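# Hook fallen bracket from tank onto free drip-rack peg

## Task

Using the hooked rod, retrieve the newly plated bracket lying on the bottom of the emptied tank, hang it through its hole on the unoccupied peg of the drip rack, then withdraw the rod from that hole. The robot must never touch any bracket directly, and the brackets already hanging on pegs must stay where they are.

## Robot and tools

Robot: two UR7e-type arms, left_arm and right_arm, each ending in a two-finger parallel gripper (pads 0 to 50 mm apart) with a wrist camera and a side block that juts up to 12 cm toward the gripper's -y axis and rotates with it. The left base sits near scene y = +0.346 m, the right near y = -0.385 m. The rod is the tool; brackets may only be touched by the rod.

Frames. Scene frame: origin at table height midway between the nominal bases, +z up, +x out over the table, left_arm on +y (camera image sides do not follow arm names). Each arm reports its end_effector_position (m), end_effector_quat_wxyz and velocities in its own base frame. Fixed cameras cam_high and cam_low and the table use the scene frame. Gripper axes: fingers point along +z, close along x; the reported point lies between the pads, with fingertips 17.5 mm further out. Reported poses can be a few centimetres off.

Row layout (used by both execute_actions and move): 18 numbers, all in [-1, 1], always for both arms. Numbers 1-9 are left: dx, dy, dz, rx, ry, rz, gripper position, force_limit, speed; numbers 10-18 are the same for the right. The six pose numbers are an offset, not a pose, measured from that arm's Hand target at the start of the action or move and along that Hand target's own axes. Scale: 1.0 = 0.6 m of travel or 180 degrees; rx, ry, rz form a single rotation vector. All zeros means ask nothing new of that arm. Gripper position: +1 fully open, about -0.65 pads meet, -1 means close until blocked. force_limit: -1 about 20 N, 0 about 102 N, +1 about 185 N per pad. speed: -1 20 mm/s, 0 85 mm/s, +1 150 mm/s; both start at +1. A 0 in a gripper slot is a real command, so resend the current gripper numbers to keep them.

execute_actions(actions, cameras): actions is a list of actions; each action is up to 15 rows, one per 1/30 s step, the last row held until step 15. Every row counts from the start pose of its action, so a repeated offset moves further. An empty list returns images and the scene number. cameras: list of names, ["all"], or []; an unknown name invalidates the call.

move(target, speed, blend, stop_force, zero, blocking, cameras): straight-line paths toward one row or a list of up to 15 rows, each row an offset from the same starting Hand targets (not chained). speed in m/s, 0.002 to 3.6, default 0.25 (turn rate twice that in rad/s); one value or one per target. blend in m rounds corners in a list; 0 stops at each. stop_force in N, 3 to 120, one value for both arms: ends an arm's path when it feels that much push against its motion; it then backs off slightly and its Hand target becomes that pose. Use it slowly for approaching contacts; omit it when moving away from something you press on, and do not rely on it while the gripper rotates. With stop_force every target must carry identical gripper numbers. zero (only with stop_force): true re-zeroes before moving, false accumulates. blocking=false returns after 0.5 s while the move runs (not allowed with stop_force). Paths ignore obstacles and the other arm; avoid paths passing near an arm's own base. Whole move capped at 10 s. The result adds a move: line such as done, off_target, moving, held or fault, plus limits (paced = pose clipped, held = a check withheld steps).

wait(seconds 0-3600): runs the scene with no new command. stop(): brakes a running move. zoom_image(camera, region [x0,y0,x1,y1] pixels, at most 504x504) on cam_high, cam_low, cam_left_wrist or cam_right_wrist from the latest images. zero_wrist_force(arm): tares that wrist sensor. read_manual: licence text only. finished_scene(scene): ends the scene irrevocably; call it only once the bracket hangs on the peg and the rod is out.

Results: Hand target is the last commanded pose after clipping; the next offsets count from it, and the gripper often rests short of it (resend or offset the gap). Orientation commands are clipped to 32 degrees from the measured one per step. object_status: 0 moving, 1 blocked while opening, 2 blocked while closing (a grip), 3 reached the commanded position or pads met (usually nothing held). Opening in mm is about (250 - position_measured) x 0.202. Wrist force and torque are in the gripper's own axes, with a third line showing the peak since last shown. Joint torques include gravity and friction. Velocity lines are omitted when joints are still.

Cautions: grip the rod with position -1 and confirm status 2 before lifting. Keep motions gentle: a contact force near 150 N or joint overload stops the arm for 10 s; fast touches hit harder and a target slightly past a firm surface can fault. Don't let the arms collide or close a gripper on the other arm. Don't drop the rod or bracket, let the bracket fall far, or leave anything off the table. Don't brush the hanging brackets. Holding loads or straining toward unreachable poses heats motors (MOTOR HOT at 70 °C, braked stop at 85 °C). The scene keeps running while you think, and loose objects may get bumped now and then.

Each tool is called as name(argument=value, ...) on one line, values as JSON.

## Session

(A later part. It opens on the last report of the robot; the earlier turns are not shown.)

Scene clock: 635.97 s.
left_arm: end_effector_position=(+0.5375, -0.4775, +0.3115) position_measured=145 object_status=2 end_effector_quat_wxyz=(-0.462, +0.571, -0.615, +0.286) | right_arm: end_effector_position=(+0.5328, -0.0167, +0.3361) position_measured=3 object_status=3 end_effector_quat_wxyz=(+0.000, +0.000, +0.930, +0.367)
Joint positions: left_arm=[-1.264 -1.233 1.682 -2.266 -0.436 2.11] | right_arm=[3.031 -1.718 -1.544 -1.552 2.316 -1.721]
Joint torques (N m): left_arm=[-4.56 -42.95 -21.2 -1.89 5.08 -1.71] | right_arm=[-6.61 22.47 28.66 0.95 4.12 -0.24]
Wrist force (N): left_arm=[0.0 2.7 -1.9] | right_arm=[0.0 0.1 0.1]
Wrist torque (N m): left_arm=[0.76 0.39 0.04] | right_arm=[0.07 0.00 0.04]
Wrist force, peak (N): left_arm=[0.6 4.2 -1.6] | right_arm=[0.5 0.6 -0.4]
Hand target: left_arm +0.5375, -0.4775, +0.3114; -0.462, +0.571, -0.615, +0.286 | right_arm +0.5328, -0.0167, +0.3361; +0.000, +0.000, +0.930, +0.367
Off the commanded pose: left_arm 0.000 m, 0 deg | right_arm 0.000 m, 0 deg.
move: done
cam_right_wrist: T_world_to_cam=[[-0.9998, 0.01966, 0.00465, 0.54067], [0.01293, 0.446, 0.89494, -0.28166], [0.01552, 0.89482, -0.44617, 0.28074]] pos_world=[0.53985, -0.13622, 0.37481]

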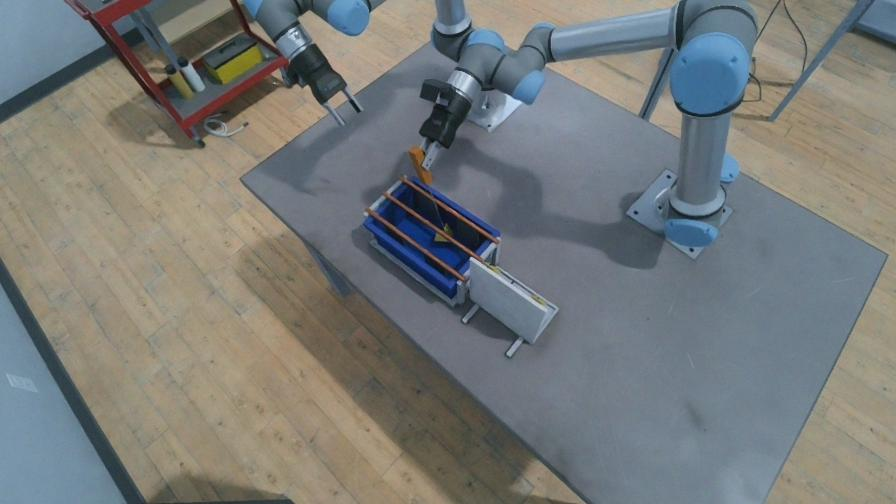

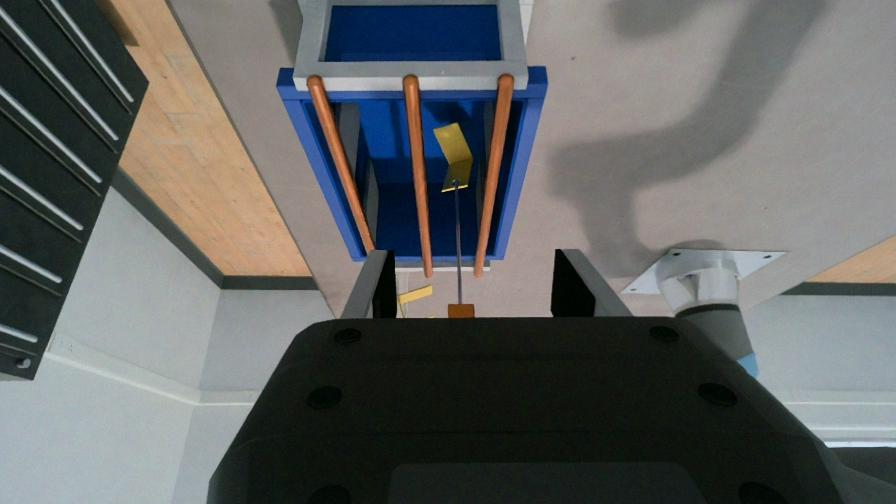

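move(target=[-0.0605,-0.2199,-0.1025,0,0,0,-1,-0.5,-0.6,0,0,0,0,0,0,1,1,1], speed=0.07, cameras=["cam_high","cam_low","cam_left_wrist","cam_right_wrist"])

zoom_image(camera="cam_right_wrist", region=[340, 180, 540, 320])

Scene clock: 648.20 s.
left_arm: end_effector_position=(+0.5373, -0.4776, +0.4615) position_measured=145 object_status=2 end_effector_quat_wxyz=(-0.462, +0.571, -0.615, +0.286) | right_arm: end_effector_position=(+0.5328, -0.0167, +0.3361) position_measured=3 object_status=3 end_effector_quat_wxyz=(+0.000, +0.000, +0.930, +0.367)
Joint positions: left_arm=[-1.264 -1.325 1.406 -1.897 -0.435 2.109] | right_arm=[3.031 -1.718 -1.544 -1.552 2.316 -1.721]
Joint torques (N m): left_arm=[-6.14 -28.25 -21.35 -4.41 3.64 -0.84] | right_arm=[-6.74 21.86 27.16 0.88 4.02 0.03]
Wrist force (N): left_arm=[0.0 2.7 -1.8] | right_arm=[0.2 0.3 -0.3]
Wrist torque (N m): left_arm=[0.73 0.37 0.07] | right_arm=[0.10 -0.02 0.03]
Wrist force, peak (N): left_arm=[0.4 4.8 -1.0] | right_arm=[0.5 0.5 -0.5]
Hand target: left_arm +0.5374, -0.4776, +0.4614; -0.462, +0.571, -0.615, +0.286 | right_arm +0.5328, -0.0167, +0.3361; +0.000, +0.000, +0.930, +0.367
Off the commanded pose: left_arm 0.000 m, 0 deg | right_arm 0.000 m, 0 deg.
move: done
cam_left_wrist: T_world_to_cam=[[0.06667, -0.97365, -0.2181, -0.39397], [-0.70486, 0.10875, -0.70096, 0.77498], [0.7062, 0.20046, -0.67904, 0.16279]] pos_world=[0.45756, -0.5005, 0.56785]
cam_right_wrist: T_world_to_cam=[[-0.9998, 0.01966, 0.00465, 0.54067], [0.01293, 0.446, 0.89494, -0.28166], [0.01552, 0.89482, -0.44617, 0.28074]] pos_world=[0.53985, -0.13622, 0.37481]

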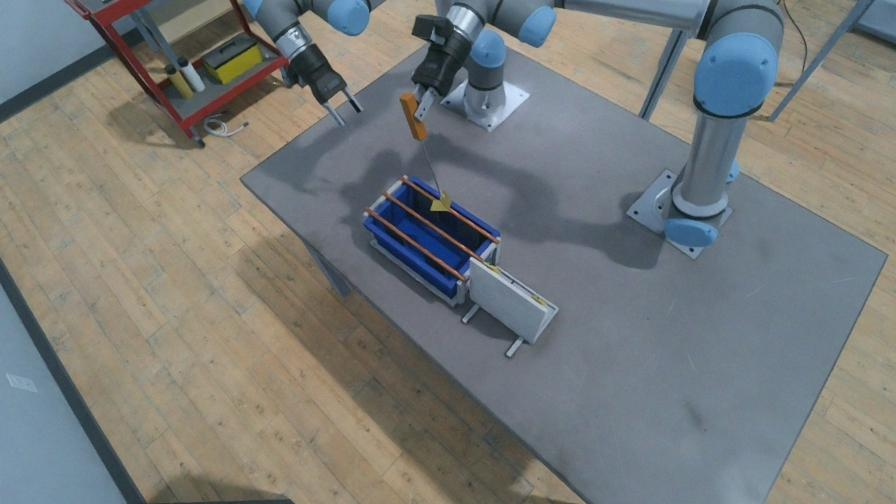

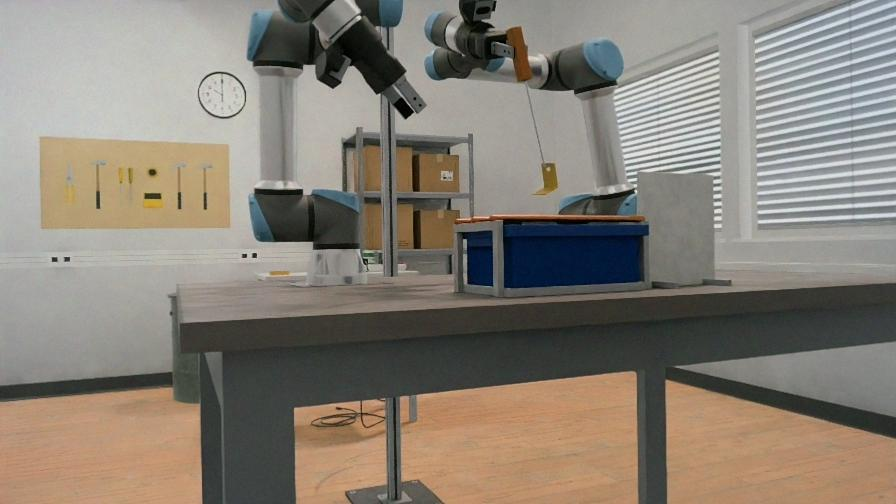

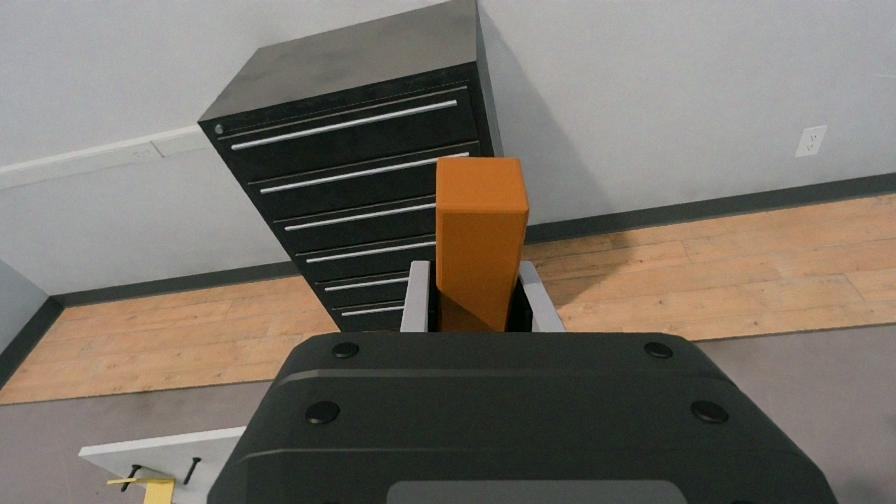

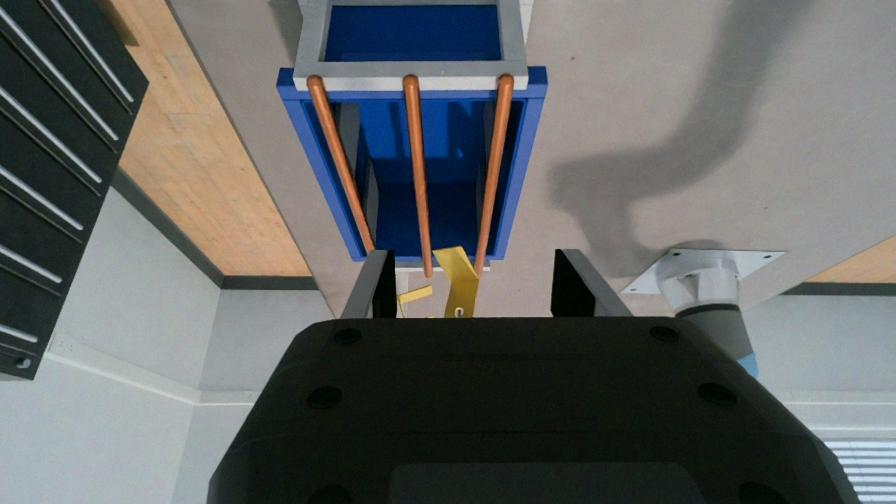

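Scaled by 2.520 from the camera's image (finer frame: 1280x720).

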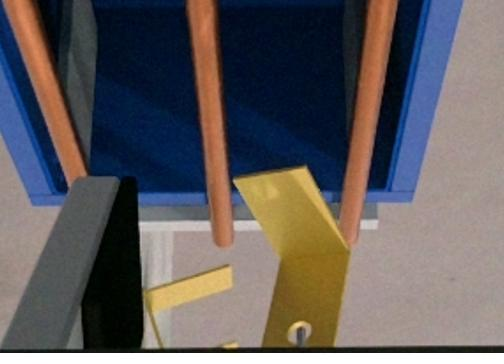

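move(target=[-0.5815,0.1678,-0.1142,0.1244,0.4522,0.2108,-1,-0.5,-0.6,0,0,0,0,0,0,1,1,1], speed=0.15, cameras=["cam_high"])

Scene clock: 704.30 s.
left_arm: end_effector_position=(+0.4044, -0.1337, +0.4854) position_measured=145 object_status=2 end_effector_quat_wxyz=(+0.113, +0.050, +0.838, -0.531) end_effector_velocity=(-0.001, +0.000, +0.000) end_effector_angular_velocity=(+0.001, +0.001, -0.002) | right_arm: end_effector_position=(+0.5328, -0.0167, +0.3361) position_measured=3 object_status=3 end_effector_quat_wxyz=(+0.000, +0.000, +0.930, +0.367)
Joint positions: left_arm=[-0.092 -1.859 1.923 -2.122 -2.658 4.442] | right_arm=[3.031 -1.718 -1.544 -1.552 2.316 -1.721]
Joint velocities: left_arm=[0 -0.002 0.001 0.005 0 0.004] | right_arm=[within noise]
Joint torques (N m): left_arm=[6.07 -26.2 -24.74 -1.81 -3.08 1.54] | right_arm=[-6.17 21.9 24.26 0.84 4.05 0.61]
Wrist force (N): left_arm=[0.2 2.5 -1.1] | right_arm=[0.2 0.4 -0.3]
Wrist torque (N m): left_arm=[0.76 0.31 0.07] | right_arm=[0.12 -0.03 0.04]
Wrist force, peak (N): left_arm=[0.2 3.3 -2.6] | right_arm=[0.5 0.6 -0.2]
Hand target: left_arm +0.4043, -0.1337, +0.4855; +0.113, +0.050, +0.838, -0.531 | right_arm +0.5328, -0.0167, +0.3361; +0.000, +0.000, +0.930, +0.367
Off the commanded pose: left_arm 0.000 m, 0 deg | right_arm 0.000 m, 0 deg.
move: done

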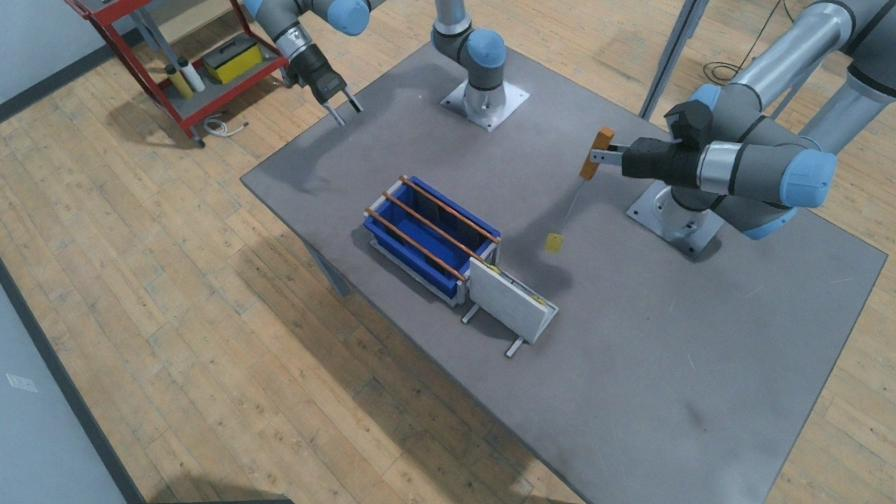

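move(target=[[0,0,0,0,0,0,-1,-0.5,-0.6,0.1713,0.2665,0.1947,0.15,-0.0856,-0.3874,1,1,1],[0,0,0,0,0,0,-1,-0.5,-0.6,0.1942,0.3838,0.6017,0.2999,-0.1712,-0.7747,1,1,1]], speed=0.4, blend=[0.05,0], cameras=["cam_high","cam_right_wrist","cam_left_wrist"])

zoom_image(camera="cam_right_wrist", region=[250, 0, 754, 320])

Scene clock: 716.83 s.
left_arm: end_effector_position=(+0.4043, -0.1337, +0.4855) position_measured=145 object_status=2 end_effector_quat_wxyz=(+0.113, +0.050, +0.838, -0.531) | right_arm: end_effector_position=(+0.4165, +0.3981, +0.2293) position_measured=3 object_status=3 end_effector_quat_wxyz=(-0.508, +0.754, -0.346, +0.233) end_effector_velocity=(+0.000, -0.001, +0.000) end_effector_angular_velocity=(+0.000, -0.004, +0.000)
Joint positions: left_arm=[-0.092 -1.86 1.923 -2.122 -2.658 4.442] | right_arm=[4.349 -1.758 -2.454 0.638 1.113 -2.941]
Joint velocities: left_arm=[within noise] | right_arm=[0 -0.001 -0.001 0.005 -0.001 -0.004]
Joint torques (N m): left_arm=[-5.39 -25.86 -25.32 -3.49 0.08 -1.37] | right_arm=[-3.78 9.63 2.18 5.33 -2.37 -1.36]
Wrist force (N): left_arm=[0.2 2.8 -1.4] | right_arm=[0.8 1.3 -0.1]
Wrist torque (N m): left_arm=[0.79 0.30 0.06] | right_arm=[0.37 0.09 0.45]
Wrist force, peak (N): left_arm=[0.1 3.0 -1.3] | right_arm=[0.8 2.1 1.1]
Hand target: left_arm +0.4043, -0.1337, +0.4855; +0.113, +0.050, +0.838, -0.531 | right_arm +0.4165, +0.3980, +0.2292; -0.508, +0.754, -0.346, +0.233
Off the commanded pose: left_arm 0.000 m, 0 deg | right_arm 0.000 m, 0 deg.
move: done
cam_left_wrist: T_world_to_cam=[[-0.97557, -0.02279, -0.21851, 0.50362], [0.1404, 0.70035, -0.69986, 0.39739], [0.16899, -0.71344, -0.68003, 0.29967]] pos_world=[0.38489, -0.05304, 0.59195]
cam_right_wrist: T_world_to_cam=[[0.65376, -0.75645, -0.01952, 0.04264], [-0.52092, -0.4312, -0.73669, 0.57598], [0.54885, 0.49179, -0.67595, -0.14516]] pos_world=[0.35183, 0.352, 0.32703]
Images, in order (width x height): cam_high 896x504, cam_left_wrist 896x504, cam_right_wrist 896x504.

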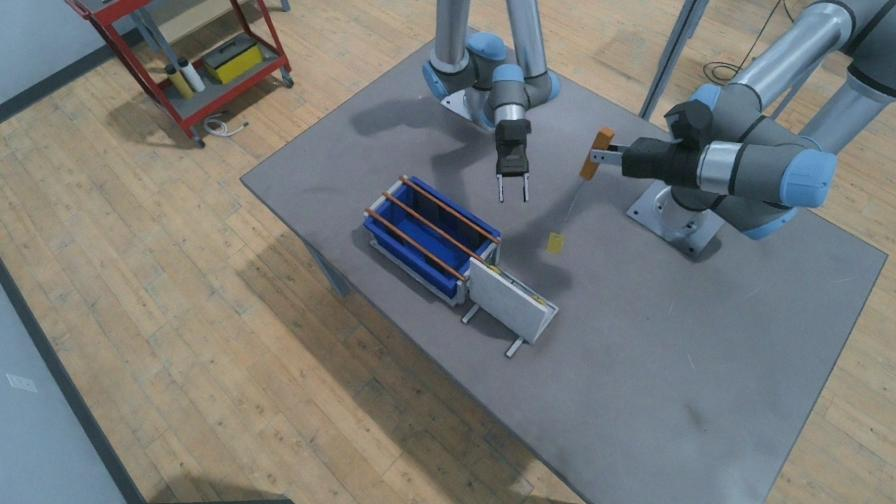

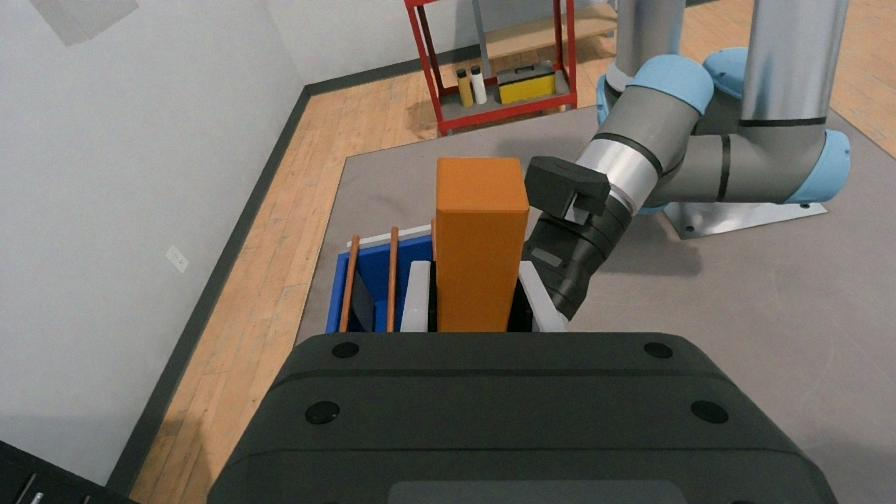

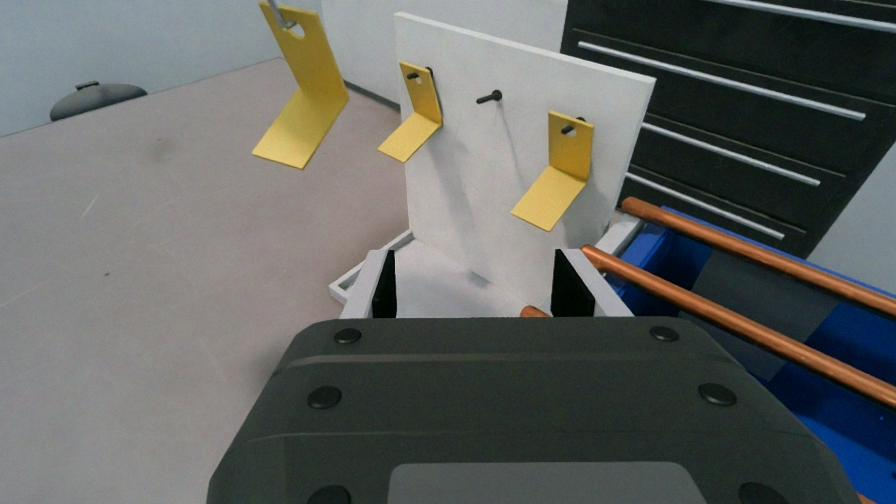

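Scaled by 1.000.

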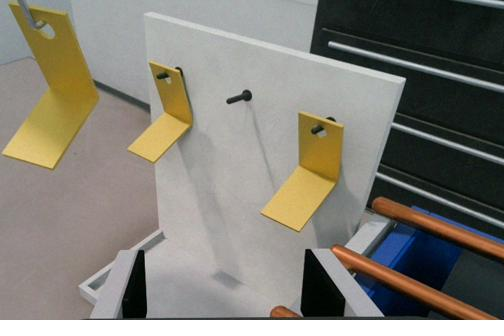

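zoom_image(camera="cam_right_wrist", region=[250, 0, 370, 90])

zoom_image(camera="cam_right_wrist", region=[390, 40, 630, 240])

Scaled by 4.200 from the camera's image (finer frame: 1280x720).

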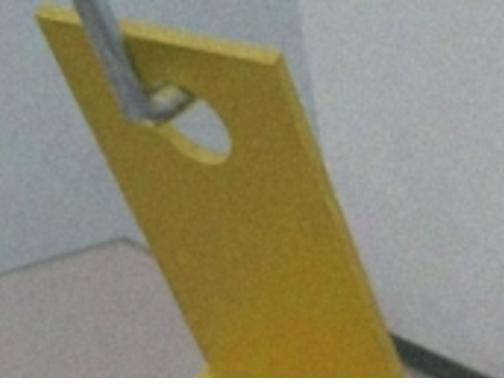

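Scaled by 2.100 from the camera's image (finer frame: 1280x720).

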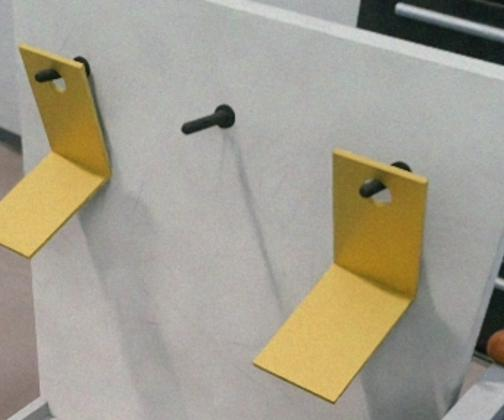

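move(target=[-0.1293,0.1248,0.0855,-0.0134,-0.0489,-0.0228,-1,-0.5,-0.6,0,0,0,0,0,0,1,1,1], speed=0.08, cameras=["cam_high","cam_right_wrist"])

zoom_image(camera="cam_right_wrist", region=[380, 20, 620, 220])

zoom_image(camera="cam_high", region=[460, 220, 580, 330])

Scene clock: 769.80 s.
left_arm: end_effector_position=(+0.5018, -0.1450, +0.4174) position_measured=145 object_status=2 end_effector_quat_wxyz=(+0.159, -0.023, +0.839, -0.519) | right_arm: end_effector_position=(+0.4165, +0.3980, +0.2292) position_measured=3 object_status=3 end_effector_quat_wxyz=(-0.508, +0.754, -0.346, +0.233)
Joint positions: left_arm=[-0.129 -1.636 1.981 -2.687 -2.532 4.111] | right_arm=[4.349 -1.758 -2.454 0.639 1.113 -2.941]
Joint torques (N m): left_arm=[7.28 -28.96 -21.33 -4.43 -4.19 0.03] | right_arm=[1.22 23.14 4.78 1.56 -2.77 1.25]
Wrist force (N): left_arm=[0.4 2.4 -1.6] | right_arm=[1.0 1.0 0.1]
Wrist torque (N m): left_arm=[0.73 0.29 -0.01] | right_arm=[0.33 0.06 0.46]
Wrist force, peak (N): left_arm=[-0.3 3.4 -0.8] | right_arm=[1.4 1.5 0.2]
Hand target: left_arm +0.5018, -0.1449, +0.4174; +0.159, -0.023, +0.839, -0.519 | right_arm +0.4165, +0.3980, +0.2292; -0.508, +0.754, -0.346, +0.233
Off the commanded pose: left_arm 0.000 m, 0 deg | right_arm 0.000 m, 0 deg.
move: done
cam_right_wrist: T_world_to_cam=[[0.65365, -0.75655, -0.01927, 0.04257], [-0.5209, -0.43128, -0.73665, 0.57597], [0.54901, 0.49155, -0.67599, -0.14523]] pos_world=[0.35193, 0.352, 0.32693]

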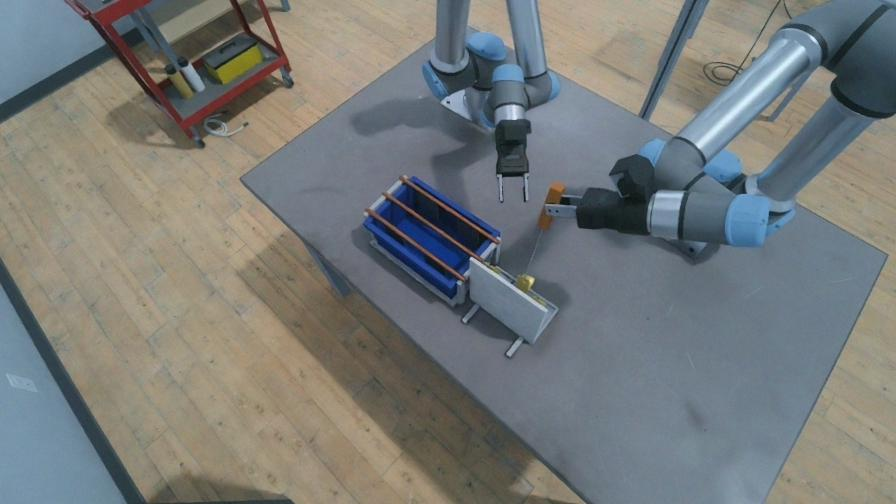

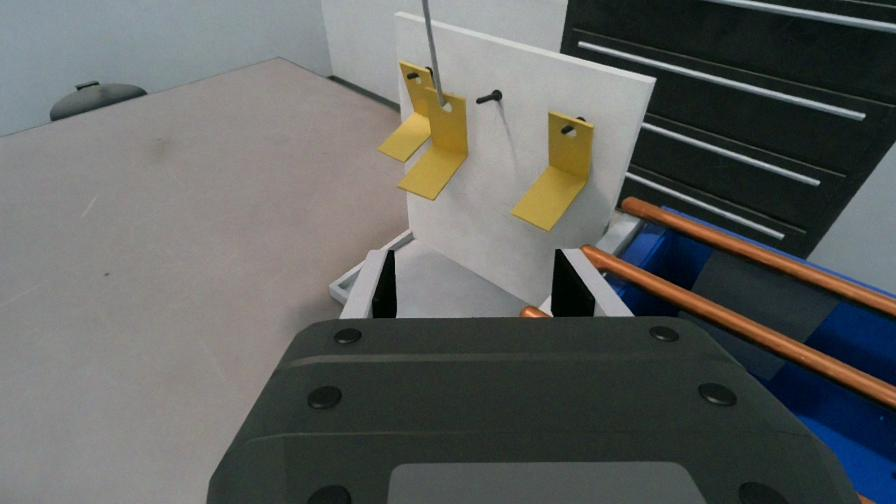

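Scaled by 2.100 from the camera's image (finer frame: 1280x720).

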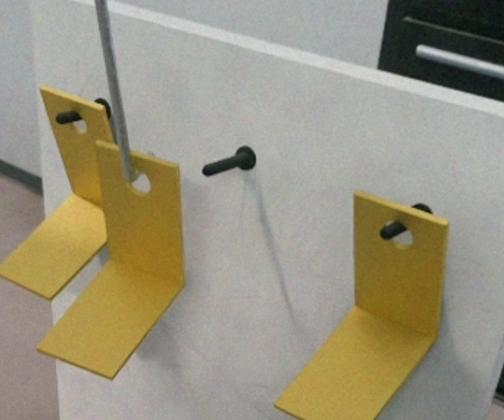

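Scaled by 4.200 from the camera's image (finer frame: 1280x720).

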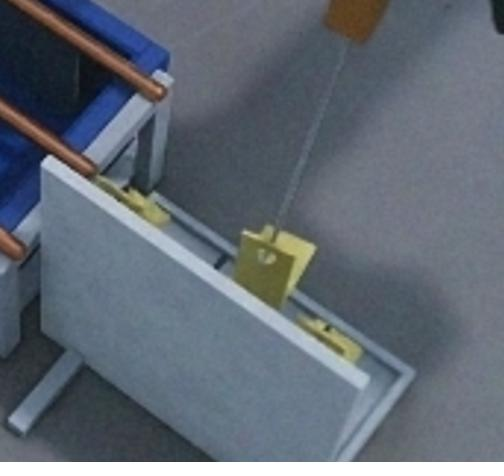

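zoom_image(camera="cam_high", region=[490, 255, 550, 305])

Scaled by 8.400 from the camera's image (finer frame: 1280x720).

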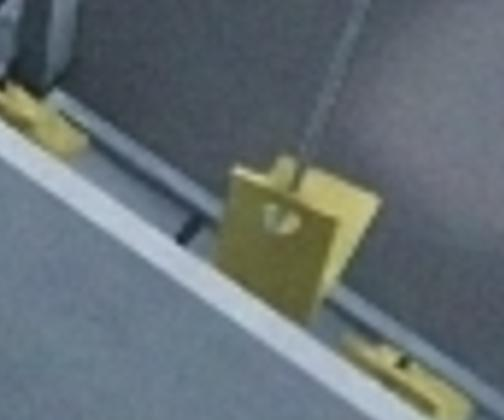

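move(target=[0.0008,-0.0243,0.0227,0,0,0,-1,-0.5,-0.6,0,0,0,0,0,0,1,1,1], speed=0.05, cameras=["cam_high","cam_right_wrist"])

zoom_image(camera="cam_right_wrist", region=[430, 60, 530, 160])

zoom_image(camera="cam_high", region=[490, 255, 550, 305])

Scene clock: 813.93 s.
left_arm: end_effector_position=(+0.5035, -0.1635, +0.4247) position_measured=145 object_status=2 end_effector_quat_wxyz=(+0.159, -0.023, +0.839, -0.519) end_effector_velocity=(-0.001, +0.000, +0.000) end_effector_angular_velocity=(-0.002, +0.001, -0.003) | right_arm: end_effector_position=(+0.4165, +0.3980, +0.2292) position_measured=3 object_status=3 end_effector_quat_wxyz=(-0.508, +0.754, -0.346, +0.233)
Joint positions: left_arm=[-0.173 -1.636 1.969 -2.719 -2.501 4.058] | right_arm=[4.349 -1.758 -2.454 0.639 1.113 -2.941]
Joint velocities: left_arm=[0.002 0 0.001 0.002 -0.005 0.004] | right_arm=[within noise]
Joint torques (N m): left_arm=[6.99 -11.47 -20.7 -1.81 -4.08 1.53] | right_arm=[1.54 33.48 14.65 1.55 -2.8 1.41]
Wrist force (N): left_arm=[0.5 2.3 -1.7] | right_arm=[1.1 1.3 0.2]
Wrist torque (N m): left_arm=[0.71 0.28 0.05] | right_arm=[0.38 0.04 0.46]
Wrist force, peak (N): left_arm=[0.2 3.3 -2.3] | right_arm=[1.4 1.4 0.1]
Hand target: left_arm +0.5034, -0.1635, +0.4246; +0.159, -0.023, +0.839, -0.519 | right_arm +0.4165, +0.3980, +0.2292; -0.508, +0.754, -0.346, +0.233
Off the commanded pose: left_arm 0.000 m, 0 deg | right_arm 0.000 m, 0 deg.
move: done
cam_right_wrist: T_world_to_cam=[[0.65365, -0.75655, -0.01927, 0.04257], [-0.5209, -0.43128, -0.73665, 0.57597], [0.54901, 0.49155, -0.67599, -0.14523]] pos_world=[0.35193, 0.352, 0.32693]

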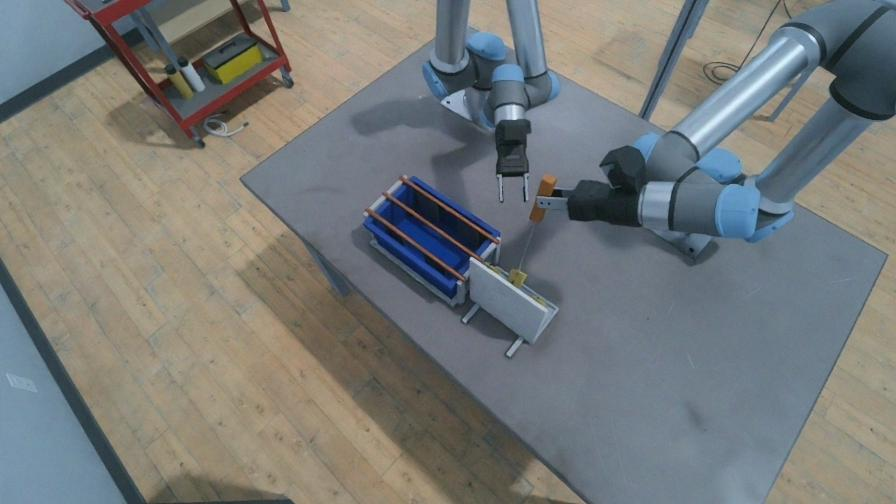

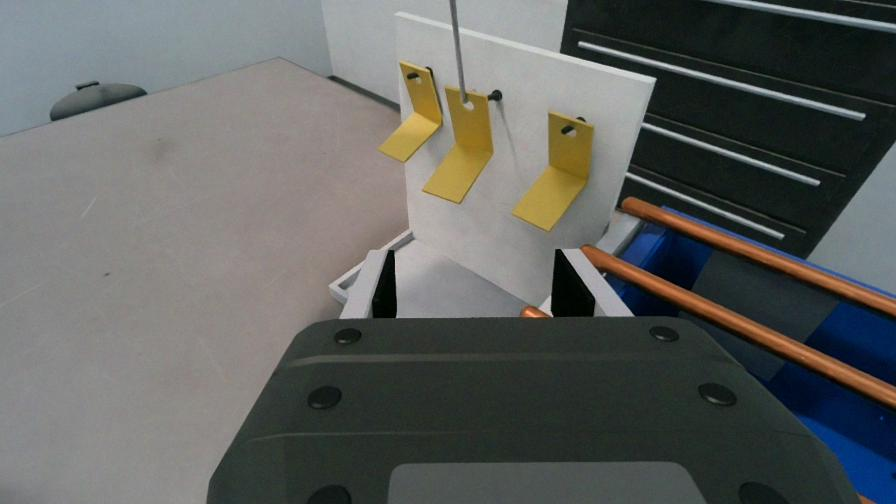

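Scaled by 5.040 from the camera's image (finer frame: 1280x720).

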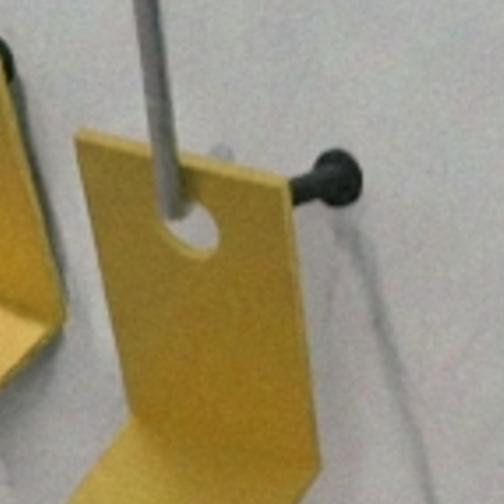

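Scaled by 8.400 from the camera's image (finer frame: 1280x720).

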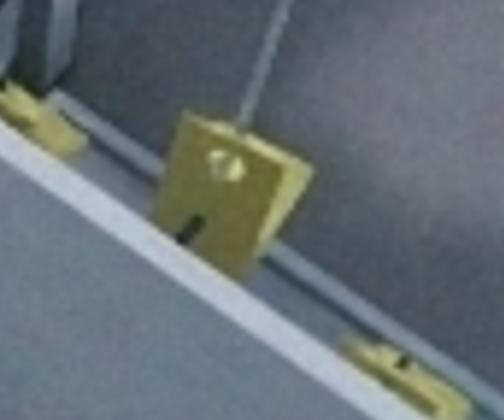

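move(target=[-0.0208,0.0103,0.0018,0,0,0,-1,-0.5,-0.6,0,0,0,0,0,0,1,1,1], speed=0.03, stop_force=5, cameras=["cam_high","cam_right_wrist"])

zoom_image(camera="cam_right_wrist", region=[430, 60, 530, 160])

zoom_image(camera="cam_high", region=[490, 255, 550, 305])

Scene clock: 844.47 s.
left_arm: end_effector_position=(+0.5164, -0.1591, +0.4217) position_measured=145 object_status=2 end_effector_quat_wxyz=(+0.159, -0.023, +0.839, -0.519) | right_arm: end_effector_position=(+0.4165, +0.3980, +0.2292) position_measured=3 object_status=3 end_effector_quat_wxyz=(-0.508, +0.754, -0.346, +0.233)
Joint positions: left_arm=[-0.157 -1.603 1.943 -2.711 -2.512 4.076] | right_arm=[4.349 -1.758 -2.454 0.639 1.113 -2.941]
Joint torques (N m): left_arm=[-6.65 -37.2 -19.72 -4.32 1.06 -1.83] | right_arm=[0.36 32.82 22.82 1.49 -2.73 1.52]
Wrist force (N): left_arm=[0.2 2.5 -1.5] | right_arm=[1.0 1.2 0.2]
Wrist torque (N m): left_arm=[0.74 0.31 0.03] | right_arm=[0.38 0.05 0.46]
Wrist force, peak (N): left_arm=[0.6 2.6 -1.9] | right_arm=[1.2 1.6 0.2]
Hand target: left_arm +0.5164, -0.1591, +0.4217; +0.159, -0.023, +0.839, -0.519 | right_arm +0.4165, +0.3980, +0.2292; -0.508, +0.754, -0.346, +0.233
Off the commanded pose: left_arm 0.000 m, 0 deg | right_arm 0.000 m, 0 deg.
move: done
cam_right_wrist: T_world_to_cam=[[0.65365, -0.75655, -0.01927, 0.04257], [-0.5209, -0.43128, -0.73665, 0.57597], [0.54901, 0.49155, -0.67599, -0.14523]] pos_world=[0.35193, 0.352, 0.32693]

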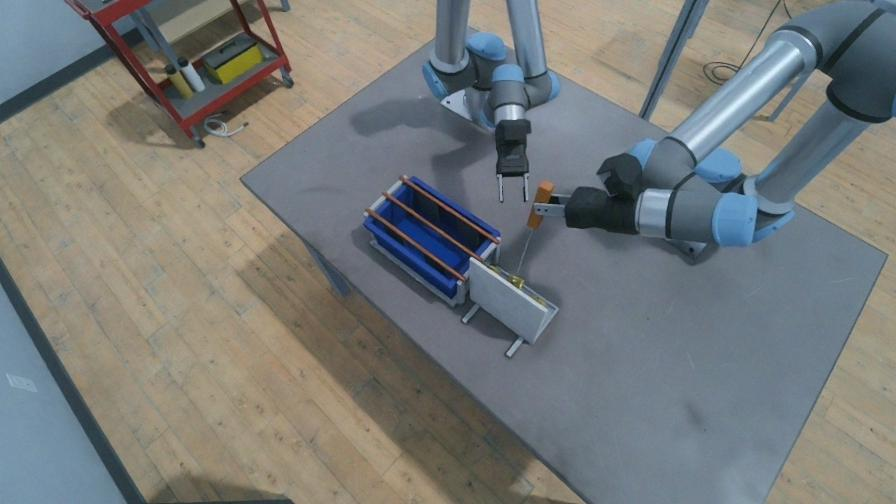

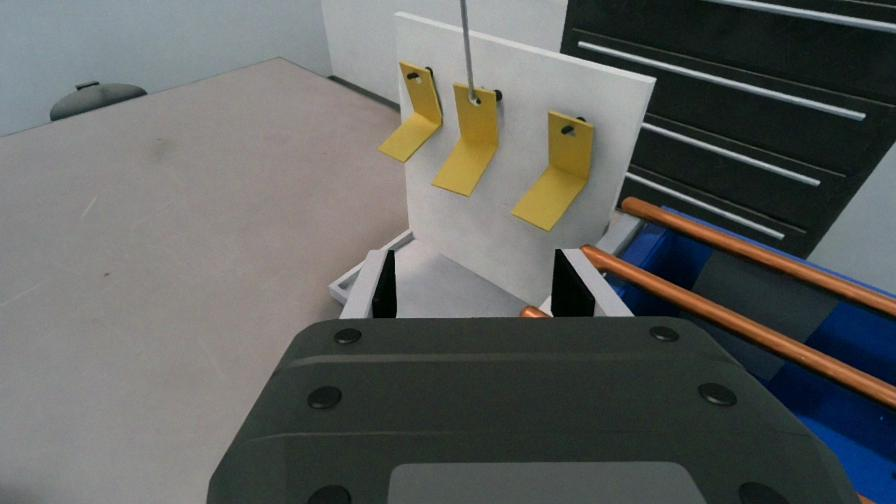

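Scaled by 5.040 from the camera's image (finer frame: 1280x720).

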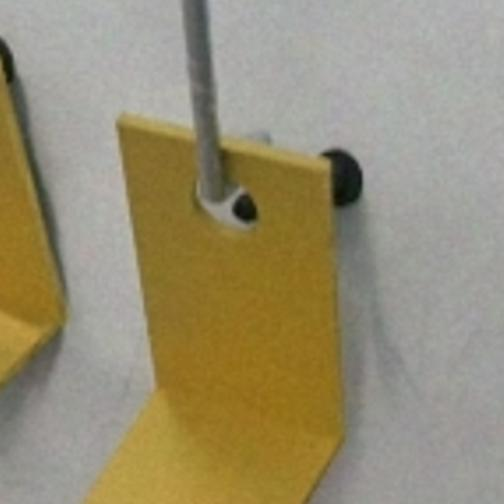

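Scaled by 8.400 from the camera's image (finer frame: 1280x720).

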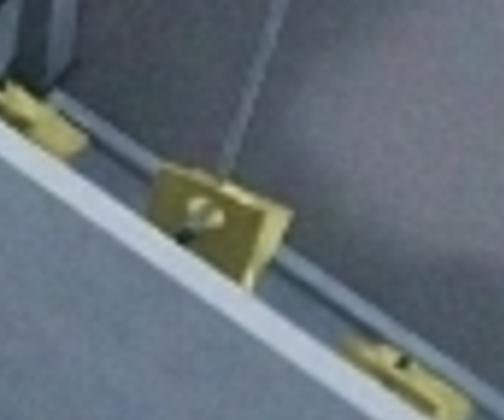

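move(target=[-0.0088,0.003,0.0017,0,0,0,-1,-0.5,-0.6,0,0,0,0,0,0,1,1,1], speed=0.03, stop_force=5, cameras=["cam_high","cam_right_wrist"])

zoom_image(camera="cam_right_wrist", region=[430, 60, 530, 160])

zoom_image(camera="cam_high", region=[490, 255, 550, 305])

Scene clock: 864.53 s.
left_arm: end_effector_position=(+0.5219, -0.1581, +0.4210) position_measured=145 object_status=2 end_effector_quat_wxyz=(+0.159, -0.023, +0.839, -0.519) | right_arm: end_effector_position=(+0.4165, +0.3980, +0.2292) position_measured=3 object_status=3 end_effector_quat_wxyz=(-0.508, +0.754, -0.346, +0.233)
Joint positions: left_arm=[-0.153 -1.589 1.931 -2.708 -2.515 4.082] | right_arm=[4.349 -1.758 -2.454 0.639 1.113 -2.941]
Joint torques (N m): left_arm=[-6.27 -37.67 -19.47 -4.07 1.05 -1.39] | right_arm=[1.08 32.98 22.91 1.45 -2.73 1.44]
Wrist force (N): left_arm=[0.4 2.3 -1.6] | right_arm=[0.9 1.1 0.2]
Wrist torque (N m): left_arm=[0.69 0.29 0.02] | right_arm=[0.35 0.08 0.46]
Wrist force, peak (N): left_arm=[0.4 2.7 -1.6] | right_arm=[1.2 1.6 0.2]
Hand target: left_arm +0.5219, -0.1581, +0.4210; +0.159, -0.023, +0.839, -0.519 | right_arm +0.4165, +0.3980, +0.2292; -0.508, +0.754, -0.346, +0.233
Off the commanded pose: left_arm 0.000 m, 0 deg | right_arm 0.000 m, 0 deg.
move: done
cam_right_wrist: T_world_to_cam=[[0.65365, -0.75655, -0.01927, 0.04257], [-0.5209, -0.43128, -0.73665, 0.57597], [0.54901, 0.49155, -0.67599, -0.14523]] pos_world=[0.35193, 0.352, 0.32693]

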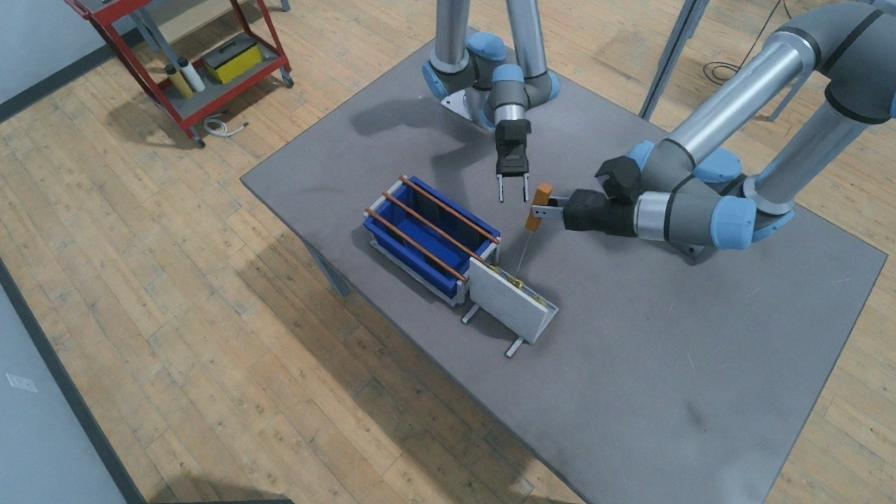

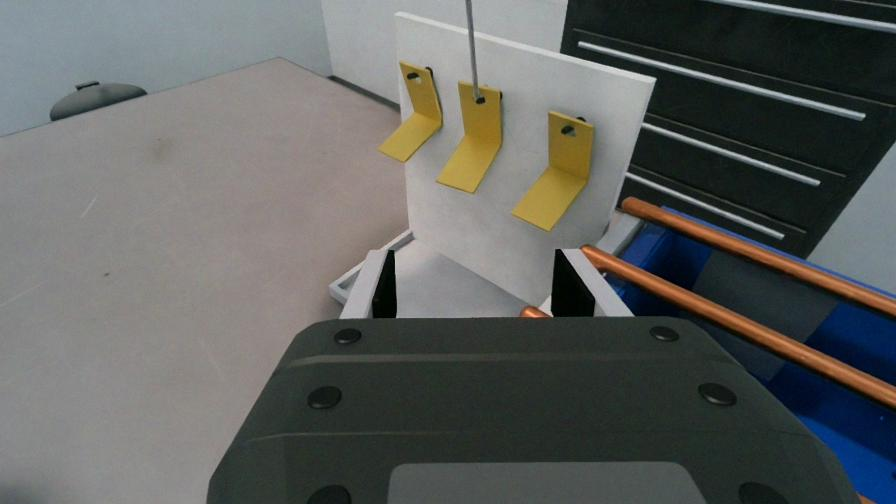

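Scaled by 5.040 from the camera's image (finer frame: 1280x720).

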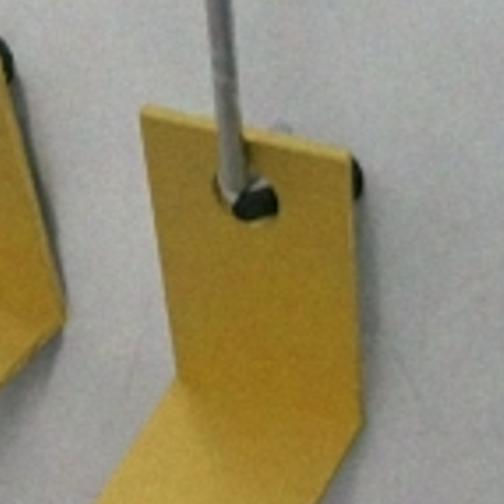

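Scaled by 8.400 from the camera's image (finer frame: 1280x720).

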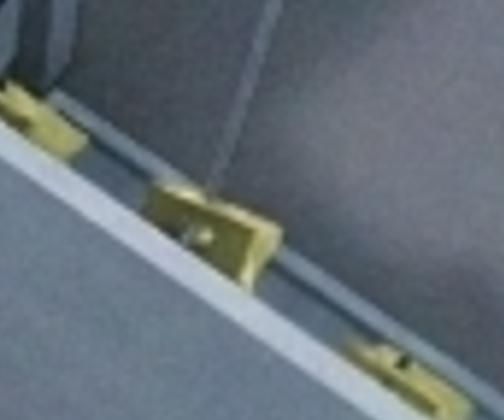

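move(target=[-0.0124,0.0022,0.0009,0,0,0,-1,-0.5,-0.6,0,0,0,0,0,0,1,1,1], speed=0.03, stop_force=4, cameras=["cam_high","cam_right_wrist"])

zoom_image(camera="cam_right_wrist", region=[430, 60, 530, 160])

zoom_image(camera="cam_high", region=[490, 255, 550, 305])

Scene clock: 872.17 s.
left_arm: end_effector_position=(+0.5293, -0.1564, +0.4214) position_measured=145 object_status=2 end_effector_quat_wxyz=(+0.159, -0.023, +0.839, -0.519) | right_arm: end_effector_position=(+0.4165, +0.3980, +0.2292) position_measured=3 object_status=3 end_effector_quat_wxyz=(-0.508, +0.754, -0.346, +0.233)
Joint positions: left_arm=[-0.147 -1.573 1.912 -2.7 -2.52 4.089] | right_arm=[4.349 -1.758 -2.454 0.639 1.113 -2.941]
Joint torques (N m): left_arm=[-6.4 -39.2 -20.87 -4.78 0.98 -1.43] | right_arm=[1.09 33.23 23.33 1.45 -2.74 1.52]
Wrist force (N): left_arm=[0.8 4.1 -0.7] | right_arm=[1.1 1.3 0.2]
Wrist torque (N m): left_arm=[0.86 0.35 -0.08] | right_arm=[0.39 0.04 0.46]
Wrist force, peak (N): left_arm=[0.8 4.1 -0.7] | right_arm=[1.2 1.6 0.4]
Hand target: left_arm +0.5293, -0.1564, +0.4214; +0.159, -0.023, +0.839, -0.519 | right_arm +0.4165, +0.3980, +0.2292; -0.508, +0.754, -0.346, +0.233
Off the commanded pose: left_arm 0.000 m, 0 deg | right_arm 0.000 m, 0 deg.
move: done
cam_right_wrist: T_world_to_cam=[[0.65365, -0.75655, -0.01927, 0.04257], [-0.5209, -0.43128, -0.73665, 0.57597], [0.54901, 0.49155, -0.67599, -0.14523]] pos_world=[0.35193, 0.352, 0.32693]

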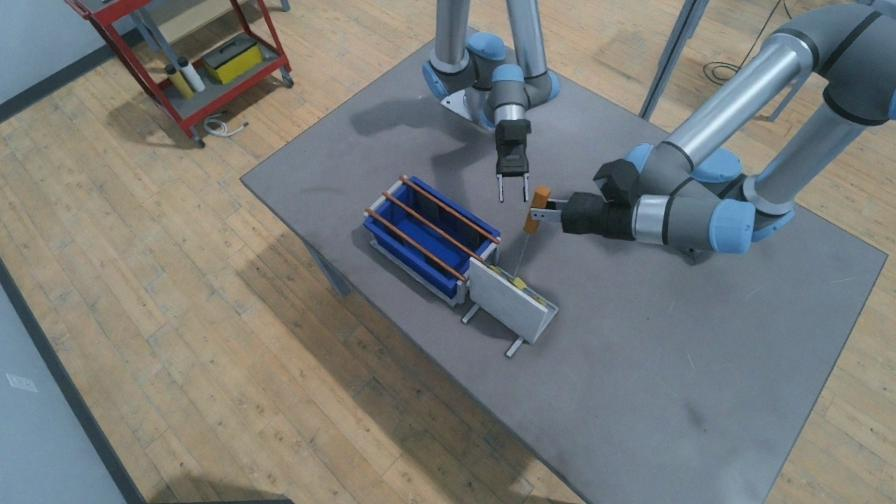

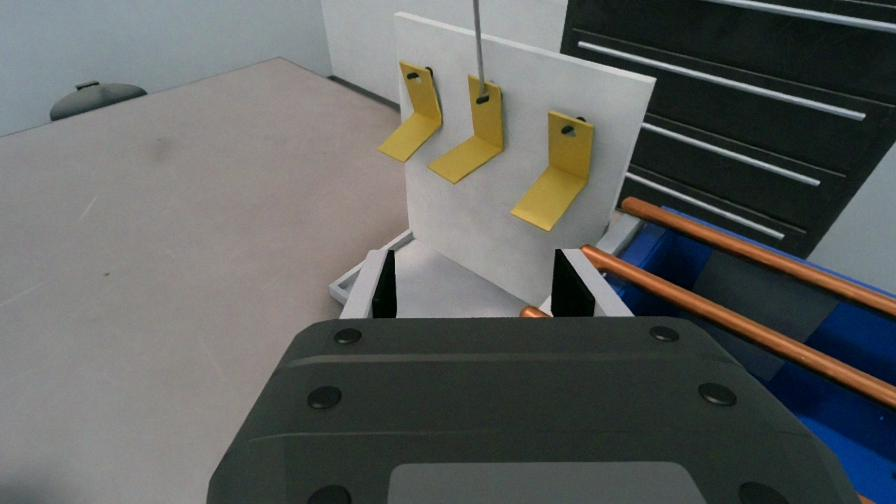

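Scaled by 5.040 from the camera's image (finer frame: 1280x720).

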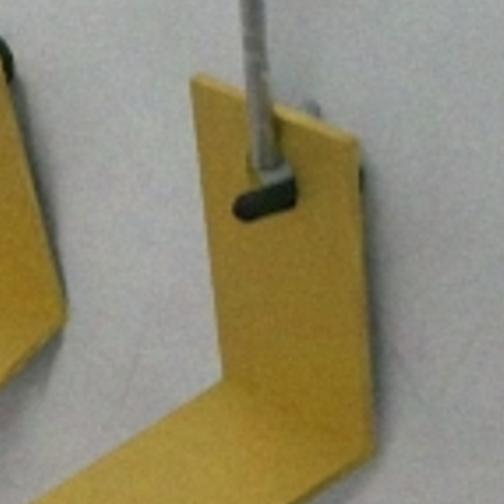

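Scaled by 8.400 from the camera's image (finer frame: 1280x720).

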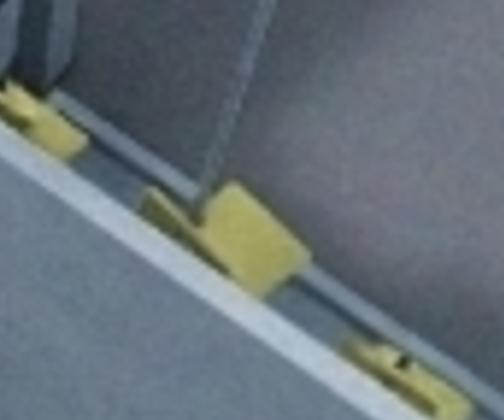

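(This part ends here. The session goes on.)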